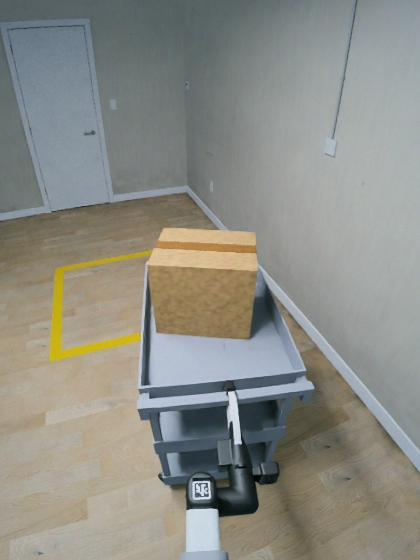

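Request:
move(r2={"base":{"strafe_m":-0.32},"contact_limits":{"strafe_m":0.9}}, blocking=false)

Request:
wait(seconds=5)

Request:
move(r2={"base":{"strafe_m":0.22,"translate_m":0.35},"contact_limits":{"translate_m":0.9}}, blocking=false)

Request:
wait(seconds=5, cameras=["r2_head_camera"])

Scene clock: 728.43 s.
move: r2 moving
r1.base_odometry: x=-1.650 y=-0.839 heading=+1.146
r1.turned_by_wheels: +0.000
r1.turned_by_imu: +0.000
r1.base_tilt: forward=-1.6 right=+1.2
r1.lidar_m: 0.30 4.27 1.65 2.87 2.90 3.47 - 3.35 2.09 1.83 1.84 1.49
r1.base_status: not commanded
r1.joint_positions: lift_m=+0.800 arm_m=+0.000 wrist_yaw_rad=+0.021 wrist_pitch_rad=+0.001 wrist_roll_rad=+0.000 gripper_m=-0.029
r1.joint_status: not commanded
r1.measured_speeds: all 0
r1.motor_effort: lift_m=+23(23) arm_m=-9(9) wheel_0=+15(15) wheel_1=-4(4) wheel_2=+19(19)
r1.servo_current: wrist_yaw_rad=124(137) wrist_pitch_rad=39(46) wrist_roll_rad=46(65) gripper_m=65(78)
r1.contact_limits: translate_m 0.9
r1.hand_pose: x=+0.4615 y=-0.0813 z=+0.9775 quat_wxyz=(+1.000, +0.000, +0.001, +0.011) (m; r1's base frame)
r1.wrist_depth_mm: - 251 168 169 - - - / 118 210 169 169 - - - / 118 208 171 169 - - - / 116 203 174 169 - - - / 114 196 179 169 - - - / 112 191 176 172 - - - / 110 145 175 168 139 - -
r2.base_odometry: x=-6.517 y=+0.205 heading=-1.602
r2.turned_by_wheels: +0.000
r2.turned_by_imu: +0.001
r2.base_tilt: forward=-0.7 right=+0.1
r2.lidar_m: 0.50 0.51 1.94 1.64 1.21 0.65 0.53 0.54 0.61 1.05 1.17 0.54
r2.base_status: strafe_m moving
r2.joint_positions: lift_m=+0.668 arm_m=+0.120 wrist_yaw_rad=+0.010 wrist_pitch_rad=+0.001 wrist_roll_rad=+1.569 gripper_m=-0.029
r2.joint_status: not commanded
r2.measured_speeds: translate_m=+0.001 strafe_m=-0.141 rotate_rad=-0.004 lift_m=+0.000 arm_m=+0.000 wrist_yaw_rad=+0.000 wrist_pitch_rad=+0.000 wrist_roll_rad=+0.000
r2.motor_effort: lift_m=+14(14) arm_m=-3(4) wheel_0=+15(18) wheel_1=-10(10) wheel_2=+0(2)
r2.servo_current: wrist_yaw_rad=72(72) wrist_pitch_rad=39(46) wrist_roll_rad=52(52) gripper_m=98(104)
r2.contact_limits: strafe_m 0.9
r2.hand_pose: x=+0.5802 y=-0.0844 z=+0.8464 quat_wxyz=(+0.708, +0.707, +0.004, +0.003) (m; r2's base frame)
r2.wrist_depth_mm: - - - 240 240 1366 1138 / - - - 178 237 1576 554 / - - - 235 236 778 - / - 445 436 232 234 820 - / - 452 449 173 230 820 - / - - 183 172 180 831 - / - - 473 - 227 - -
pictures: none

Scene clock: 730.33 s.
earlier move: r2 done
r1.base_odometry: x=-1.650 y=-0.839 heading=+1.146
r1.turned_by_wheels: +0.000
r1.turned_by_imu: +0.000
r1.base_tilt: forward=-1.6 right=+1.2
r1.lidar_m: 0.30 4.24 1.67 2.86 2.89 3.49 - 3.38 2.11 1.82 1.84 1.52
r1.base_status: not commanded
r1.joint_positions: lift_m=+0.800 arm_m=+0.000 wrist_yaw_rad=+0.021 wrist_pitch_rad=+0.001 wrist_roll_rad=+0.000 gripper_m=-0.029
r1.joint_status: not commanded
r1.measured_speeds: all 0
r1.on_its_own: wrist_yaw_rad is at rest, and its servo_current (137 mA) is outside its rest range (0 to 104 mA)
r1.motor_effort: lift_m=+23(23) arm_m=-9(9) wheel_0=+15(15) wheel_1=-4(4) wheel_2=+19(19)
r1.servo_current: wrist_yaw_rad=137(150) wrist_pitch_rad=39(46) wrist_roll_rad=46(65) gripper_m=65(78)
r1.contact_limits: translate_m 0.9
r1.hand_pose: x=+0.4615 y=-0.0813 z=+0.9775 quat_wxyz=(+1.000, +0.000, +0.001, +0.011) (m; r1's base frame)
r1.wrist_depth_mm: - 251 168 170 - - - / 118 211 169 170 - - - / 118 208 171 169 - - - / 116 202 174 169 - - - / 114 197 179 169 - - - / 112 191 176 173 - - - / 110 145 175 168 139 - -
r2.base_odometry: x=-6.800 y=+0.214 heading=-1.602
r2.turned_by_wheels: +0.000
r2.turned_by_imu: +0.002
r2.base_tilt: forward=-0.7 right=+0.1
r2.lidar_m: 0.43 0.42 2.26 1.93 1.02 0.55 0.45 0.44 0.53 0.89 0.90 0.58
r2.base_status: done
r2.joint_positions: lift_m=+0.668 arm_m=+0.120 wrist_yaw_rad=+0.008 wrist_pitch_rad=+0.001 wrist_roll_rad=+1.569 gripper_m=-0.029
r2.joint_status: not commanded
r2.measured_speeds: all 0
r2.motor_effort: lift_m=+14(14) arm_m=-3(4) wheel_0=+1(18) wheel_1=-1(12) wheel_2=+3(4)
r2.servo_current: wrist_yaw_rad=52(78) wrist_pitch_rad=39(46) wrist_roll_rad=59(59) gripper_m=98(111)
r2.contact_limits: strafe_m 0.9
r2.hand_pose: x=+0.5800 y=-0.0852 z=+0.8464 quat_wxyz=(+0.708, +0.707, +0.003, +0.003) (m; r2's base frame)
r2.wrist_depth_mm: - - - 270 - - - / - - - 241 317 324 327 / - - - 220 285 1576 1205 / - - - 202 264 1921 539 / - - - 186 245 788 - / - 442 181 170 180 809 - / - 418 418 - 211 - -
wait: 1.90 of 5 s (r2 has come to rest)
pictures: none

Scene clock: 730.83 s.
move: r2 moving
r1.base_odometry: x=-1.650 y=-0.839 heading=+1.146
r1.turned_by_wheels: +0.000
r1.turned_by_imu: +0.000
r1.base_tilt: forward=-1.5 right=+1.2
r1.lidar_m: 0.30 4.28 1.65 2.89 2.89 3.50 - 3.37 2.08 1.83 1.83 1.51
r1.base_status: not commanded
r1.joint_positions: lift_m=+0.800 arm_m=+0.000 wrist_yaw_rad=+0.021 wrist_pitch_rad=+0.001 wrist_roll_rad=+0.000 gripper_m=-0.029
r1.joint_status: not commanded
r1.measured_speeds: all 0
r1.motor_effort: lift_m=+23(23) arm_m=-9(9) wheel_0=+15(15) wheel_1=-4(4) wheel_2=+19(19)
r1.servo_current: wrist_yaw_rad=130(143) wrist_pitch_rad=39(52) wrist_roll_rad=33(52) gripper_m=65(72)
r1.contact_limits: translate_m 0.9
r1.hand_pose: x=+0.4615 y=-0.0813 z=+0.9775 quat_wxyz=(+1.000, +0.000, +0.001, +0.011) (m; r1's base frame)
r1.wrist_depth_mm: - 250 168 170 - - - / 119 211 169 169 - - - / 117 208 170 170 - - - / 116 202 174 169 - - - / 114 198 179 168 - - - / 112 191 176 173 - - - / 110 145 176 169 139 - -
r2.base_odometry: x=-6.783 y=+0.183 heading=-1.604
r2.turned_by_wheels: -0.002
r2.turned_by_imu: -0.004
r2.base_tilt: forward=-0.8 right=+0.1
r2.lidar_m: 0.39 0.47 2.25 1.89 1.09 0.58 0.48 0.47 0.56 0.91 0.89 0.60
r2.base_status: translate_m moving; strafe_m moving
r2.joint_positions: lift_m=+0.668 arm_m=+0.120 wrist_yaw_rad=-0.012 wrist_pitch_rad=+0.001 wrist_roll_rad=+1.569 gripper_m=-0.029
r2.joint_status: not commanded
r2.measured_speeds: translate_m=+0.116 strafe_m=+0.073 rotate_rad=-0.008 lift_m=+0.000 arm_m=+0.000 wrist_yaw_rad=-0.041 wrist_pitch_rad=+0.000 wrist_roll_rad=+0.000
r2.motor_effort: lift_m=+14(14) arm_m=+1(4) wheel_0=-4(6) wheel_1=+9(12) wheel_2=-25(25)
r2.servo_current: wrist_yaw_rad=72(72) wrist_pitch_rad=39(46) wrist_roll_rad=46(59) gripper_m=85(104)
r2.contact_limits: translate_m 0.9
r2.hand_pose: x=+0.5782 y=-0.0907 z=+0.8464 quat_wxyz=(+0.708, +0.707, -0.004, -0.004) (m; r2's base frame)
r2.wrist_depth_mm: - - - 281 - - - / - - - 253 327 330 330 / - - - 224 291 1430 1281 / - - - 202 267 1808 504 / - - - 182 243 1921 - / - 433 183 165 178 - - / - 418 407 - 204 - -
pictures: none

Scene clock: 733.07 s.
earlier move: r2 done
r1.base_odometry: x=-1.650 y=-0.839 heading=+1.146
r1.turned_by_wheels: +0.000
r1.turned_by_imu: +0.000
r1.base_tilt: forward=-1.5 right=+1.2
r1.lidar_m: 0.29 4.26 1.66 2.88 2.88 3.49 - 3.36 2.07 1.80 1.85 1.52
r1.base_status: not commanded
r1.joint_positions: lift_m=+0.800 arm_m=+0.000 wrist_yaw_rad=+0.021 wrist_pitch_rad=+0.001 wrist_roll_rad=+0.000 gripper_m=-0.029
r1.joint_status: not commanded
r1.measured_speeds: all 0
r1.on_its_own: wrist_yaw_rad is at rest, and its servo_current (137 mA) is outside its rest range (0 to 104 mA)
r1.motor_effort: lift_m=+23(23) arm_m=-9(9) wheel_0=+14(15) wheel_1=-4(5) wheel_2=+19(19)
r1.servo_current: wrist_yaw_rad=137(143) wrist_pitch_rad=39(52) wrist_roll_rad=46(65) gripper_m=65(72)
r1.contact_limits: translate_m 0.9
r1.hand_pose: x=+0.4615 y=-0.0813 z=+0.9775 quat_wxyz=(+1.000, +0.000, +0.001, +0.011) (m; r1's base frame)
r1.wrist_depth_mm: - 250 168 170 - - - / 118 211 169 169 - - - / 117 208 171 169 - - - / 116 203 174 169 - - - / 114 197 179 169 - - - / 112 191 176 173 - - - / 110 145 175 168 139 - -
r2.base_odometry: x=-6.592 y=-0.143 heading=-1.603
r2.turned_by_wheels: +0.002
r2.turned_by_imu: -0.074
r2.base_tilt: forward=-0.7 right=+0.1
r2.lidar_m: 0.37 0.45 2.76 1.87 1.84 1.11 0.88 0.84 0.96 0.97 0.94 0.56
r2.base_status: done
r2.joint_positions: lift_m=+0.668 arm_m=+0.120 wrist_yaw_rad=-0.003 wrist_pitch_rad=+0.000 wrist_roll_rad=+1.569 gripper_m=-0.029
r2.joint_status: not commanded
r2.measured_speeds: all 0
r2.motor_effort: lift_m=+14(14) arm_m=+4(4) wheel_0=-5(20) wheel_1=+3(12) wheel_2=-3(28)
r2.servo_current: wrist_yaw_rad=39(91) wrist_pitch_rad=39(52) wrist_roll_rad=52(59) gripper_m=85(104)
r2.contact_limits: translate_m 0.9
r2.hand_pose: x=+0.5790 y=-0.0883 z=+0.8465 quat_wxyz=(+0.708, +0.707, -0.001, -0.001) (m; r2's base frame)
r2.wrist_depth_mm: - - - 298 - - - / - - - 307 349 355 976 / - - - 240 329 359 415 / - - - 206 277 1661 504 / - - - 185 242 1983 - / - 452 185 167 179 759 - / - 402 407 - 203 - -
wait: 2.23 of 5 s (r2 has come to rest)
pictures: r2_head_camera
Images, in order (width x height): r2_head_camera 420x560.

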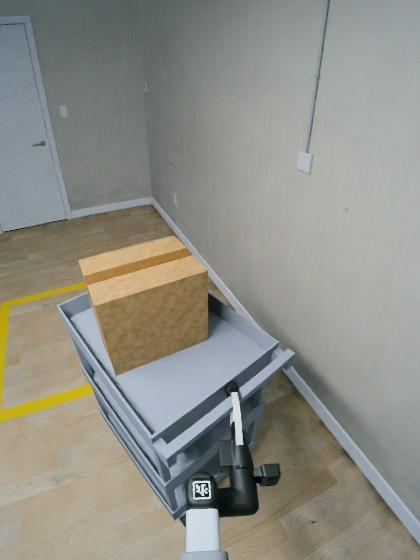

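Request:
move(r2={"base":{"strafe_m":0.36,"translate_m":0.34},"contact_limits":{"translate_m":0.9}}, blocking=false)

Request:
wait(seconds=5, cameras=["r2_head_camera"])

Scene clock: 744.03 s.
move: r2 moving
r1.base_odometry: x=-1.650 y=-0.839 heading=+1.146
r1.turned_by_wheels: +0.000
r1.turned_by_imu: +0.000
r1.base_tilt: forward=-1.5 right=+1.2
r1.lidar_m: 0.30 4.26 1.68 2.86 2.88 3.50 - 3.38 2.08 1.83 1.84 1.52
r1.base_status: not commanded
r1.joint_positions: lift_m=+0.800 arm_m=+0.000 wrist_yaw_rad=+0.021 wrist_pitch_rad=+0.001 wrist_roll_rad=+0.000 gripper_m=-0.029
r1.joint_status: not commanded
r1.measured_speeds: all 0
r1.motor_effort: lift_m=+23(23) arm_m=-9(9) wheel_0=+14(15) wheel_1=-4(4) wheel_2=+19(19)
r1.servo_current: wrist_yaw_rad=130(143) wrist_pitch_rad=39(46) wrist_roll_rad=52(65) gripper_m=65(72)
r1.contact_limits: translate_m 0.9
r1.hand_pose: x=+0.4615 y=-0.0813 z=+0.9775 quat_wxyz=(+1.000, +0.000, +0.001, +0.011) (m; r1's base frame)
r1.wrist_depth_mm: - 252 169 170 - - - / 118 211 169 170 - - - / 118 208 171 169 - - - / 116 202 174 169 - - - / 114 197 179 168 - - - / 112 190 177 174 - - - / 110 145 175 168 139 - -
r2.base_odometry: x=-6.570 y=-0.166 heading=-1.604
r2.turned_by_wheels: -0.002
r2.turned_by_imu: -0.002
r2.base_tilt: forward=-0.7 right=+0.1
r2.lidar_m: 0.37 0.49 2.70 1.86 1.82 1.14 0.89 0.88 0.97 0.95 0.95 0.61
r2.base_status: translate_m moving; strafe_m moving
r2.joint_positions: lift_m=+0.668 arm_m=+0.120 wrist_yaw_rad=-0.008 wrist_pitch_rad=+0.000 wrist_roll_rad=+1.569 gripper_m=-0.029
r2.joint_status: not commanded
r2.measured_speeds: translate_m=+0.087 strafe_m=+0.089 rotate_rad=+0.003 lift_m=+0.000 arm_m=+0.000 wrist_yaw_rad=+0.000 wrist_pitch_rad=+0.000 wrist_roll_rad=+0.000
r2.motor_effort: lift_m=+14(14) arm_m=+4(4) wheel_0=-10(11) wheel_1=+10(12) wheel_2=-18(20)
r2.servo_current: wrist_yaw_rad=59(59) wrist_pitch_rad=39(46) wrist_roll_rad=52(52) gripper_m=85(91)
r2.contact_limits: translate_m 0.9
r2.hand_pose: x=+0.5785 y=-0.0898 z=+0.8465 quat_wxyz=(+0.708, +0.707, -0.003, -0.003) (m; r2's base frame)
r2.wrist_depth_mm: - - - 301 - - - / - - - 309 - - 1008 / - - - 244 334 359 1160 / - - - 207 277 1708 496 / - - - 187 240 1983 - / - - 183 165 179 741 - / - 407 407 - 201 - -
pictures: none

Scene clock: 746.63 s.
earlier move: r2 done
r1.base_odometry: x=-1.650 y=-0.839 heading=+1.146
r1.turned_by_wheels: +0.000
r1.turned_by_imu: +0.000
r1.base_tilt: forward=-1.5 right=+1.3
r1.lidar_m: 0.31 3.16 1.64 2.87 2.90 3.48 - 3.38 2.09 1.82 1.83 1.53
r1.base_status: not commanded
r1.joint_positions: lift_m=+0.800 arm_m=+0.000 wrist_yaw_rad=+0.021 wrist_pitch_rad=+0.001 wrist_roll_rad=+0.000 gripper_m=-0.029
r1.joint_status: not commanded
r1.measured_speeds: all 0
r1.on_its_own: wrist_yaw_rad is at rest, and its servo_current (117 mA) is outside its rest range (0 to 104 mA)
r1.motor_effort: lift_m=+23(23) arm_m=-9(9) wheel_0=+14(15) wheel_1=-4(5) wheel_2=+19(19)
r1.servo_current: wrist_yaw_rad=117(150) wrist_pitch_rad=46(52) wrist_roll_rad=46(65) gripper_m=72(78)
r1.contact_limits: translate_m 0.9
r1.hand_pose: x=+0.4615 y=-0.0813 z=+0.9775 quat_wxyz=(+1.000, +0.000, +0.001, +0.011) (m; r1's base frame)
r1.wrist_depth_mm: - 251 168 170 - - - / 118 212 169 170 - - - / 117 207 170 169 - - - / 116 203 174 169 - - - / 114 197 179 169 - - - / 112 191 176 173 - - - / 110 145 175 168 139 - -
r2.base_odometry: x=-6.244 y=-0.495 heading=-1.604
r2.turned_by_wheels: +0.001
r2.turned_by_imu: -0.010
r2.base_tilt: forward=-0.7 right=+0.1
r2.lidar_m: 0.41 0.51 2.28 1.68 1.65 1.71 1.34 1.29 1.42 1.15 1.15 0.58
r2.base_status: done
r2.joint_positions: lift_m=+0.668 arm_m=+0.120 wrist_yaw_rad=-0.008 wrist_pitch_rad=+0.000 wrist_roll_rad=+1.569 gripper_m=-0.029
r2.joint_status: not commanded
r2.measured_speeds: all 0
r2.motor_effort: lift_m=+14(14) arm_m=+4(4) wheel_0=-6(18) wheel_1=+2(12) wheel_2=-5(22)
r2.servo_current: wrist_yaw_rad=52(78) wrist_pitch_rad=39(46) wrist_roll_rad=33(65) gripper_m=85(91)
r2.contact_limits: translate_m 0.9
r2.hand_pose: x=+0.5786 y=-0.0896 z=+0.8466 quat_wxyz=(+0.708, +0.707, -0.003, -0.003) (m; r2's base frame)
r2.wrist_depth_mm: - - - 237 304 309 306 / - - - 220 293 319 1138 / - - - 206 267 1576 504 / - - - 193 254 1756 - / - 452 449 182 237 820 - / - 442 184 171 179 788 - / - 427 424 - 216 - -
wait: 2.60 of 5 s (r2 has come to rest)
pictures: r2_head_camera
Images, in order (width x height): r2_head_camera 420x560.

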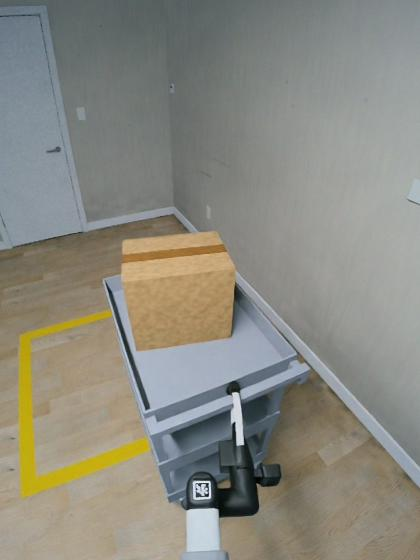

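Request:
move(r2={"base":{"strafe_m":-0.3,"translate_m":0.05},"contact_limits":{"translate_m":0.9}}, blocking=false)

Request:
wait(seconds=5)

Request:
move(r2={"base":{"strafe_m":0.3,"translate_m":0.33},"contact_limits":{"translate_m":0.9}}, blocking=false)

Request:
wait(seconds=5, cameras=["r2_head_camera"])

Scene clock: 755.83 s.
move: r2 moving
r1.base_odometry: x=-1.650 y=-0.839 heading=+1.146
r1.turned_by_wheels: +0.000
r1.turned_by_imu: +0.000
r1.base_tilt: forward=-1.5 right=+1.2
r1.lidar_m: 0.28 3.18 1.66 2.88 2.89 3.46 - 3.34 2.09 1.84 1.86 1.49
r1.base_status: not commanded
r1.joint_positions: lift_m=+0.800 arm_m=+0.000 wrist_yaw_rad=+0.021 wrist_pitch_rad=+0.001 wrist_roll_rad=+0.000 gripper_m=-0.029
r1.joint_status: not commanded
r1.measured_speeds: all 0
r1.motor_effort: lift_m=+23(23) arm_m=-9(9) wheel_0=+14(15) wheel_1=-4(4) wheel_2=+19(19)
r1.servo_current: wrist_yaw_rad=124(143) wrist_pitch_rad=39(52) wrist_roll_rad=52(59) gripper_m=65(78)
r1.contact_limits: translate_m 0.9
r1.hand_pose: x=+0.4615 y=-0.0813 z=+0.9775 quat_wxyz=(+1.000, +0.000, +0.001, +0.011) (m; r1's base frame)
r1.wrist_depth_mm: - 251 168 170 - - - / 119 211 169 169 - - - / 118 209 171 169 - - - / 116 202 174 169 - - - / 114 197 179 169 - - - / 112 190 176 173 - - - / 110 145 175 168 139 - -
r2.base_odometry: x=-6.277 y=-0.500 heading=-1.603
r2.turned_by_wheels: +0.001
r2.turned_by_imu: +0.001
r2.base_tilt: forward=-0.7 right=+0.0
r2.lidar_m: 0.46 0.45 2.33 1.69 1.69 1.68 1.34 1.31 1.42 1.13 1.11 0.59
r2.base_status: translate_m moving; strafe_m moving
r2.joint_positions: lift_m=+0.668 arm_m=+0.120 wrist_yaw_rad=+0.005 wrist_pitch_rad=+0.000 wrist_roll_rad=+1.569 gripper_m=-0.029
r2.joint_status: not commanded
r2.measured_speeds: translate_m=+0.022 strafe_m=-0.129 rotate_rad=+0.007 lift_m=+0.000 arm_m=+0.000 wrist_yaw_rad=+0.046 wrist_pitch_rad=+0.000 wrist_roll_rad=+0.000
r2.motor_effort: lift_m=+14(14) arm_m=+4(4) wheel_0=+17(17) wheel_1=-7(10) wheel_2=-5(10)
r2.servo_current: wrist_yaw_rad=65(65) wrist_pitch_rad=46(46) wrist_roll_rad=39(59) gripper_m=85(91)
r2.contact_limits: translate_m 0.9
r2.hand_pose: x=+0.5797 y=-0.0859 z=+0.8466 quat_wxyz=(+0.708, +0.707, +0.002, +0.002) (m; r2's base frame)
r2.wrist_depth_mm: - - - 233 298 301 301 / - - - 219 290 315 1160 / - - - 205 266 1661 504 / - - - 193 254 831 - / - 452 445 182 237 831 - / - 445 183 172 179 798 - / - - 430 - 216 - -
pictures: none

Scene clock: 757.77 s.
earlier move: r2 done
r1.base_odometry: x=-1.650 y=-0.839 heading=+1.146
r1.turned_by_wheels: +0.000
r1.turned_by_imu: +0.000
r1.base_tilt: forward=-1.5 right=+1.2
r1.lidar_m: 0.28 3.24 1.66 2.87 2.91 3.50 - 3.36 2.08 1.82 1.85 1.50
r1.base_status: not commanded
r1.joint_positions: lift_m=+0.800 arm_m=+0.000 wrist_yaw_rad=+0.021 wrist_pitch_rad=+0.001 wrist_roll_rad=+0.000 gripper_m=-0.029
r1.joint_status: not commanded
r1.measured_speeds: all 0
r1.on_its_own: wrist_yaw_rad is at rest, and its servo_current (137 mA) is outside its rest range (0 to 104 mA)
r1.motor_effort: lift_m=+23(23) arm_m=-8(9) wheel_0=+14(15) wheel_1=-4(5) wheel_2=+19(19)
r1.servo_current: wrist_yaw_rad=137(143) wrist_pitch_rad=39(52) wrist_roll_rad=46(72) gripper_m=65(78)
r1.contact_limits: translate_m 0.9
r1.hand_pose: x=+0.4615 y=-0.0813 z=+0.9775 quat_wxyz=(+1.000, +0.000, +0.001, +0.011) (m; r1's base frame)
r1.wrist_depth_mm: - 251 168 170 - - - / 119 211 169 169 - - - / 117 208 171 169 - - - / 116 202 173 168 - - - / 114 198 179 169 - - - / 112 191 176 173 - - - / 110 145 175 168 139 - -
r2.base_odometry: x=-6.545 y=-0.536 heading=-1.603
r2.turned_by_wheels: +0.000
r2.turned_by_imu: +0.003
r2.base_tilt: forward=-0.7 right=+0.1
r2.lidar_m: 0.36 0.41 2.53 1.98 1.95 1.59 1.28 1.22 1.10 0.86 0.84 0.65
r2.base_status: done
r2.joint_positions: lift_m=+0.668 arm_m=+0.120 wrist_yaw_rad=+0.012 wrist_pitch_rad=+0.000 wrist_roll_rad=+1.569 gripper_m=-0.029
r2.joint_status: not commanded
r2.measured_speeds: all 0
r2.motor_effort: lift_m=+14(14) arm_m=+4(4) wheel_0=+4(24) wheel_1=-1(10) wheel_2=+0(10)
r2.servo_current: wrist_yaw_rad=65(85) wrist_pitch_rad=39(46) wrist_roll_rad=52(59) gripper_m=78(91)
r2.contact_limits: translate_m 0.9
r2.hand_pose: x=+0.5803 y=-0.0839 z=+0.8466 quat_wxyz=(+0.708, +0.707, +0.004, +0.004) (m; r2's base frame)
r2.wrist_depth_mm: - - - - - - - / - - - 314 - - - / - - - 265 355 359 366 / - - - 217 290 1661 1336 / - - - 193 253 1808 512 / - - 186 167 180 715 - / - 404 404 - 205 - -
wait: 1.93 of 5 s (r2 has come to rest)
pictures: none

Scene clock: 758.27 s.
move: r2 moving
r1.base_odometry: x=-1.650 y=-0.839 heading=+1.146
r1.turned_by_wheels: +0.000
r1.turned_by_imu: +0.000
r1.base_tilt: forward=-1.6 right=+1.2
r1.lidar_m: 0.30 3.23 1.67 2.87 2.90 3.48 - 3.37 2.09 1.84 1.85 1.52
r1.base_status: not commanded
r1.joint_positions: lift_m=+0.800 arm_m=+0.000 wrist_yaw_rad=+0.021 wrist_pitch_rad=+0.001 wrist_roll_rad=+0.000 gripper_m=-0.029
r1.joint_status: not commanded
r1.measured_speeds: all 0
r1.motor_effort: lift_m=+23(23) arm_m=-9(9) wheel_0=+14(15) wheel_1=-4(4) wheel_2=+19(19)
r1.servo_current: wrist_yaw_rad=130(130) wrist_pitch_rad=46(46) wrist_roll_rad=46(65) gripper_m=72(72)
r1.contact_limits: translate_m 0.9
r1.hand_pose: x=+0.4615 y=-0.0813 z=+0.9775 quat_wxyz=(+1.000, +0.000, +0.001, +0.011) (m; r1's base frame)
r1.wrist_depth_mm: - 251 168 170 - - - / 118 211 170 170 - - - / 117 208 170 169 - - - / 116 203 174 169 - - - / 114 197 179 168 - - - / 112 191 176 173 - - - / 110 145 175 168 139 - -
r2.base_odometry: x=-6.524 y=-0.560 heading=-1.605
r2.turned_by_wheels: -0.002
r2.turned_by_imu: -0.003
r2.base_tilt: forward=-0.7 right=+0.1
r2.lidar_m: 0.35 0.43 2.51 1.95 1.94 1.66 1.29 1.27 1.10 0.88 0.87 0.60
r2.base_status: translate_m moving; strafe_m moving
r2.joint_positions: lift_m=+0.668 arm_m=+0.120 wrist_yaw_rad=-0.008 wrist_pitch_rad=-0.001 wrist_roll_rad=+1.569 gripper_m=-0.029
r2.joint_status: not commanded
r2.measured_speeds: translate_m=+0.093 strafe_m=+0.086 rotate_rad=-0.005 lift_m=+0.000 arm_m=+0.000 wrist_yaw_rad=-0.062 wrist_pitch_rad=-0.002 wrist_roll_rad=+0.000
r2.motor_effort: lift_m=+14(14) arm_m=+3(4) wheel_0=-11(11) wheel_1=+10(11) wheel_2=-20(20)
r2.servo_current: wrist_yaw_rad=52(78) wrist_pitch_rad=39(46) wrist_roll_rad=46(59) gripper_m=78(91)
r2.contact_limits: translate_m 0.9
r2.hand_pose: x=+0.5786 y=-0.0897 z=+0.8468 quat_wxyz=(+0.708, +0.707, -0.003, -0.003) (m; r2's base frame)
r2.wrist_depth_mm: - - - - - - - / - - - 332 - - - / - - - 273 364 364 362 / - - - 216 296 1537 1308 / - - - 184 247 1863 500 / - - 183 164 179 1863 - / - 407 404 - 201 - -
pictures: none

Scene clock: 760.70 s.
earlier move: r2 done
r1.base_odometry: x=-1.650 y=-0.839 heading=+1.146
r1.turned_by_wheels: +0.000
r1.turned_by_imu: +0.000
r1.base_tilt: forward=-1.5 right=+1.2
r1.lidar_m: 0.28 3.39 1.67 2.87 2.90 3.49 - 3.38 2.08 1.82 1.84 1.50
r1.base_status: not commanded
r1.joint_positions: lift_m=+0.800 arm_m=+0.000 wrist_yaw_rad=+0.021 wrist_pitch_rad=+0.001 wrist_roll_rad=+0.000 gripper_m=-0.029
r1.joint_status: not commanded
r1.measured_speeds: all 0
r1.on_its_own: wrist_yaw_rad is at rest, and its servo_current (143 mA) is outside its rest range (0 to 104 mA)
r1.motor_effort: lift_m=+23(23) arm_m=-8(9) wheel_0=+14(15) wheel_1=-4(5) wheel_2=+19(19)
r1.servo_current: wrist_yaw_rad=143(150) wrist_pitch_rad=39(52) wrist_roll_rad=52(65) gripper_m=65(72)
r1.contact_limits: translate_m 0.9
r1.hand_pose: x=+0.4615 y=-0.0813 z=+0.9775 quat_wxyz=(+1.000, +0.000, +0.001, +0.011) (m; r1's base frame)
r1.wrist_depth_mm: - 252 168 170 - - - / 118 211 169 170 - - - / 118 209 171 169 - - - / 116 203 174 169 - - - / 114 198 178 169 - - - / 112 191 176 173 - - - / 110 145 175 168 139 - -
r2.base_odometry: x=-6.257 y=-0.875 heading=-1.604
r2.turned_by_wheels: +0.001
r2.turned_by_imu: -0.141
r2.base_tilt: forward=-0.7 right=+0.1
r2.lidar_m: 0.37 0.41 2.75 2.24 1.88 1.98 1.76 1.68 1.29 0.96 0.90 0.59
r2.base_status: done
r2.joint_positions: lift_m=+0.668 arm_m=+0.120 wrist_yaw_rad=-0.003 wrist_pitch_rad=-0.003 wrist_roll_rad=+1.570 gripper_m=-0.029
r2.joint_status: not commanded
r2.measured_speeds: all 0
r2.motor_effort: lift_m=+14(14) arm_m=+4(4) wheel_0=-6(21) wheel_1=+0(15) wheel_2=-3(26)
r2.servo_current: wrist_yaw_rad=33(78) wrist_pitch_rad=46(46) wrist_roll_rad=46(59) gripper_m=85(91)
r2.contact_limits: translate_m 0.9
r2.hand_pose: x=+0.5790 y=-0.0883 z=+0.8473 quat_wxyz=(+0.707, +0.707, -0.002, +0.000) (m; r2's base frame)
r2.wrist_depth_mm: - - - - - - - / - - - 324 - - - / - - - 258 357 364 359 / - - - 216 293 - 469 / - - - 186 252 1576 512 / - - 186 167 176 1808 - / - 399 404 - 203 - -
wait: 2.43 of 5 s (r2 has come to rest)
pictures: r2_head_camera
Images, in order (width x height): r2_head_camera 420x560.

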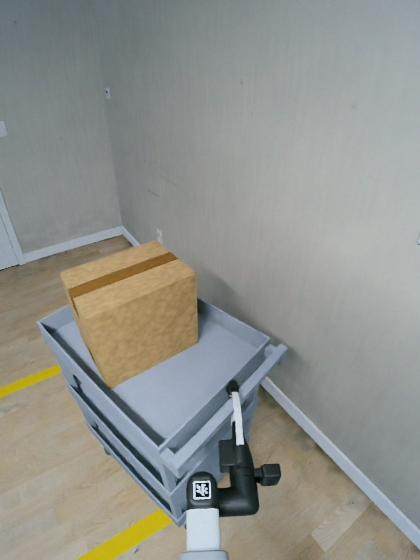

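Request:
wait(seconds=0, cameras=["r2_head_right_camera","r2_head_left_camera"])

Scene clock: 765.63 s.
r1.base_odometry: x=-1.650 y=-0.839 heading=+1.146
r1.turned_by_wheels: +0.000
r1.turned_by_imu: +0.000
r1.base_tilt: forward=-1.5 right=+1.2
r1.lidar_m: 0.31 3.39 1.64 2.88 2.86 3.50 - 3.36 2.09 1.82 1.85 1.50
r1.base_status: not commanded
r1.joint_positions: lift_m=+0.800 arm_m=+0.000 wrist_yaw_rad=+0.021 wrist_pitch_rad=+0.001 wrist_roll_rad=+0.000 gripper_m=-0.029
r1.joint_status: not commanded
r1.measured_speeds: all 0
r1.on_its_own: wrist_yaw_rad is at rest, and its servo_current (137 mA) is outside its rest range (0 to 104 mA)
r1.motor_effort: lift_m=+23(23) arm_m=-9(9) wheel_0=+14(15) wheel_1=-4(5) wheel_2=+19(19)
r1.servo_current: wrist_yaw_rad=137(150) wrist_pitch_rad=46(52) wrist_roll_rad=59(65) gripper_m=72(72)
r1.contact_limits: translate_m 0.9
r1.hand_pose: x=+0.4615 y=-0.0813 z=+0.9775 quat_wxyz=(+1.000, +0.000, +0.001, +0.011) (m; r1's base frame)
r1.wrist_depth_mm: - 251 168 170 - - - / 118 211 169 169 - - - / 118 208 170 168 - - - / 116 204 174 169 - - - / 114 198 178 169 - - - / 112 190 176 173 - - - / 110 145 176 168 139 - -
r2.base_odometry: x=-6.257 y=-0.875 heading=-1.604
r2.turned_by_wheels: +0.000
r2.turned_by_imu: +0.000
r2.base_tilt: forward=-0.7 right=+0.1
r2.lidar_m: 0.36 0.40 2.73 2.24 1.90 1.94 1.74 1.66 1.35 0.96 0.89 0.61
r2.base_status: done
r2.joint_positions: lift_m=+0.668 arm_m=+0.120 wrist_yaw_rad=-0.003 wrist_pitch_rad=-0.003 wrist_roll_rad=+1.570 gripper_m=-0.029
r2.joint_status: not commanded
r2.measured_speeds: all 0
r2.motor_effort: lift_m=+14(14) arm_m=+4(4) wheel_0=-5(21) wheel_1=+0(15) wheel_2=-3(26)
r2.servo_current: wrist_yaw_rad=52(78) wrist_pitch_rad=46(46) wrist_roll_rad=46(59) gripper_m=78(91)
r2.contact_limits: translate_m 0.9
r2.hand_pose: x=+0.5790 y=-0.0883 z=+0.8473 quat_wxyz=(+0.707, +0.707, -0.002, +0.000) (m; r2's base frame)
r2.wrist_depth_mm: - - - - - - - / - - - 324 - - - / - - - 257 357 362 362 / - - - 216 290 - 469 / - - - 186 253 1576 521 / - - 186 167 176 1921 - / - 402 404 - 203 - -
pictures: r2_head_left_camera, r2_head_right_camera
Images, in order (width x height): r2_head_left_camera 420x672, r2_head_right_camera 420x672.

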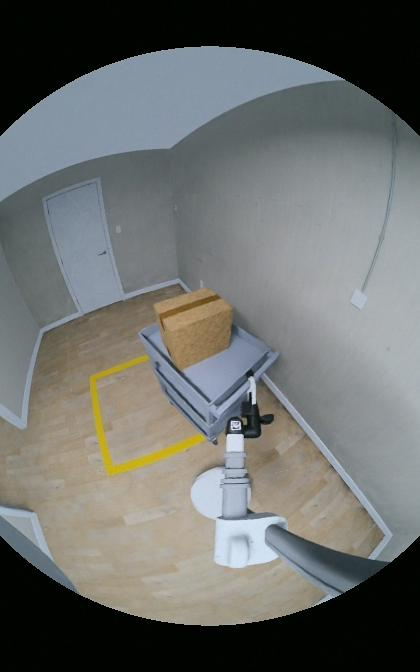

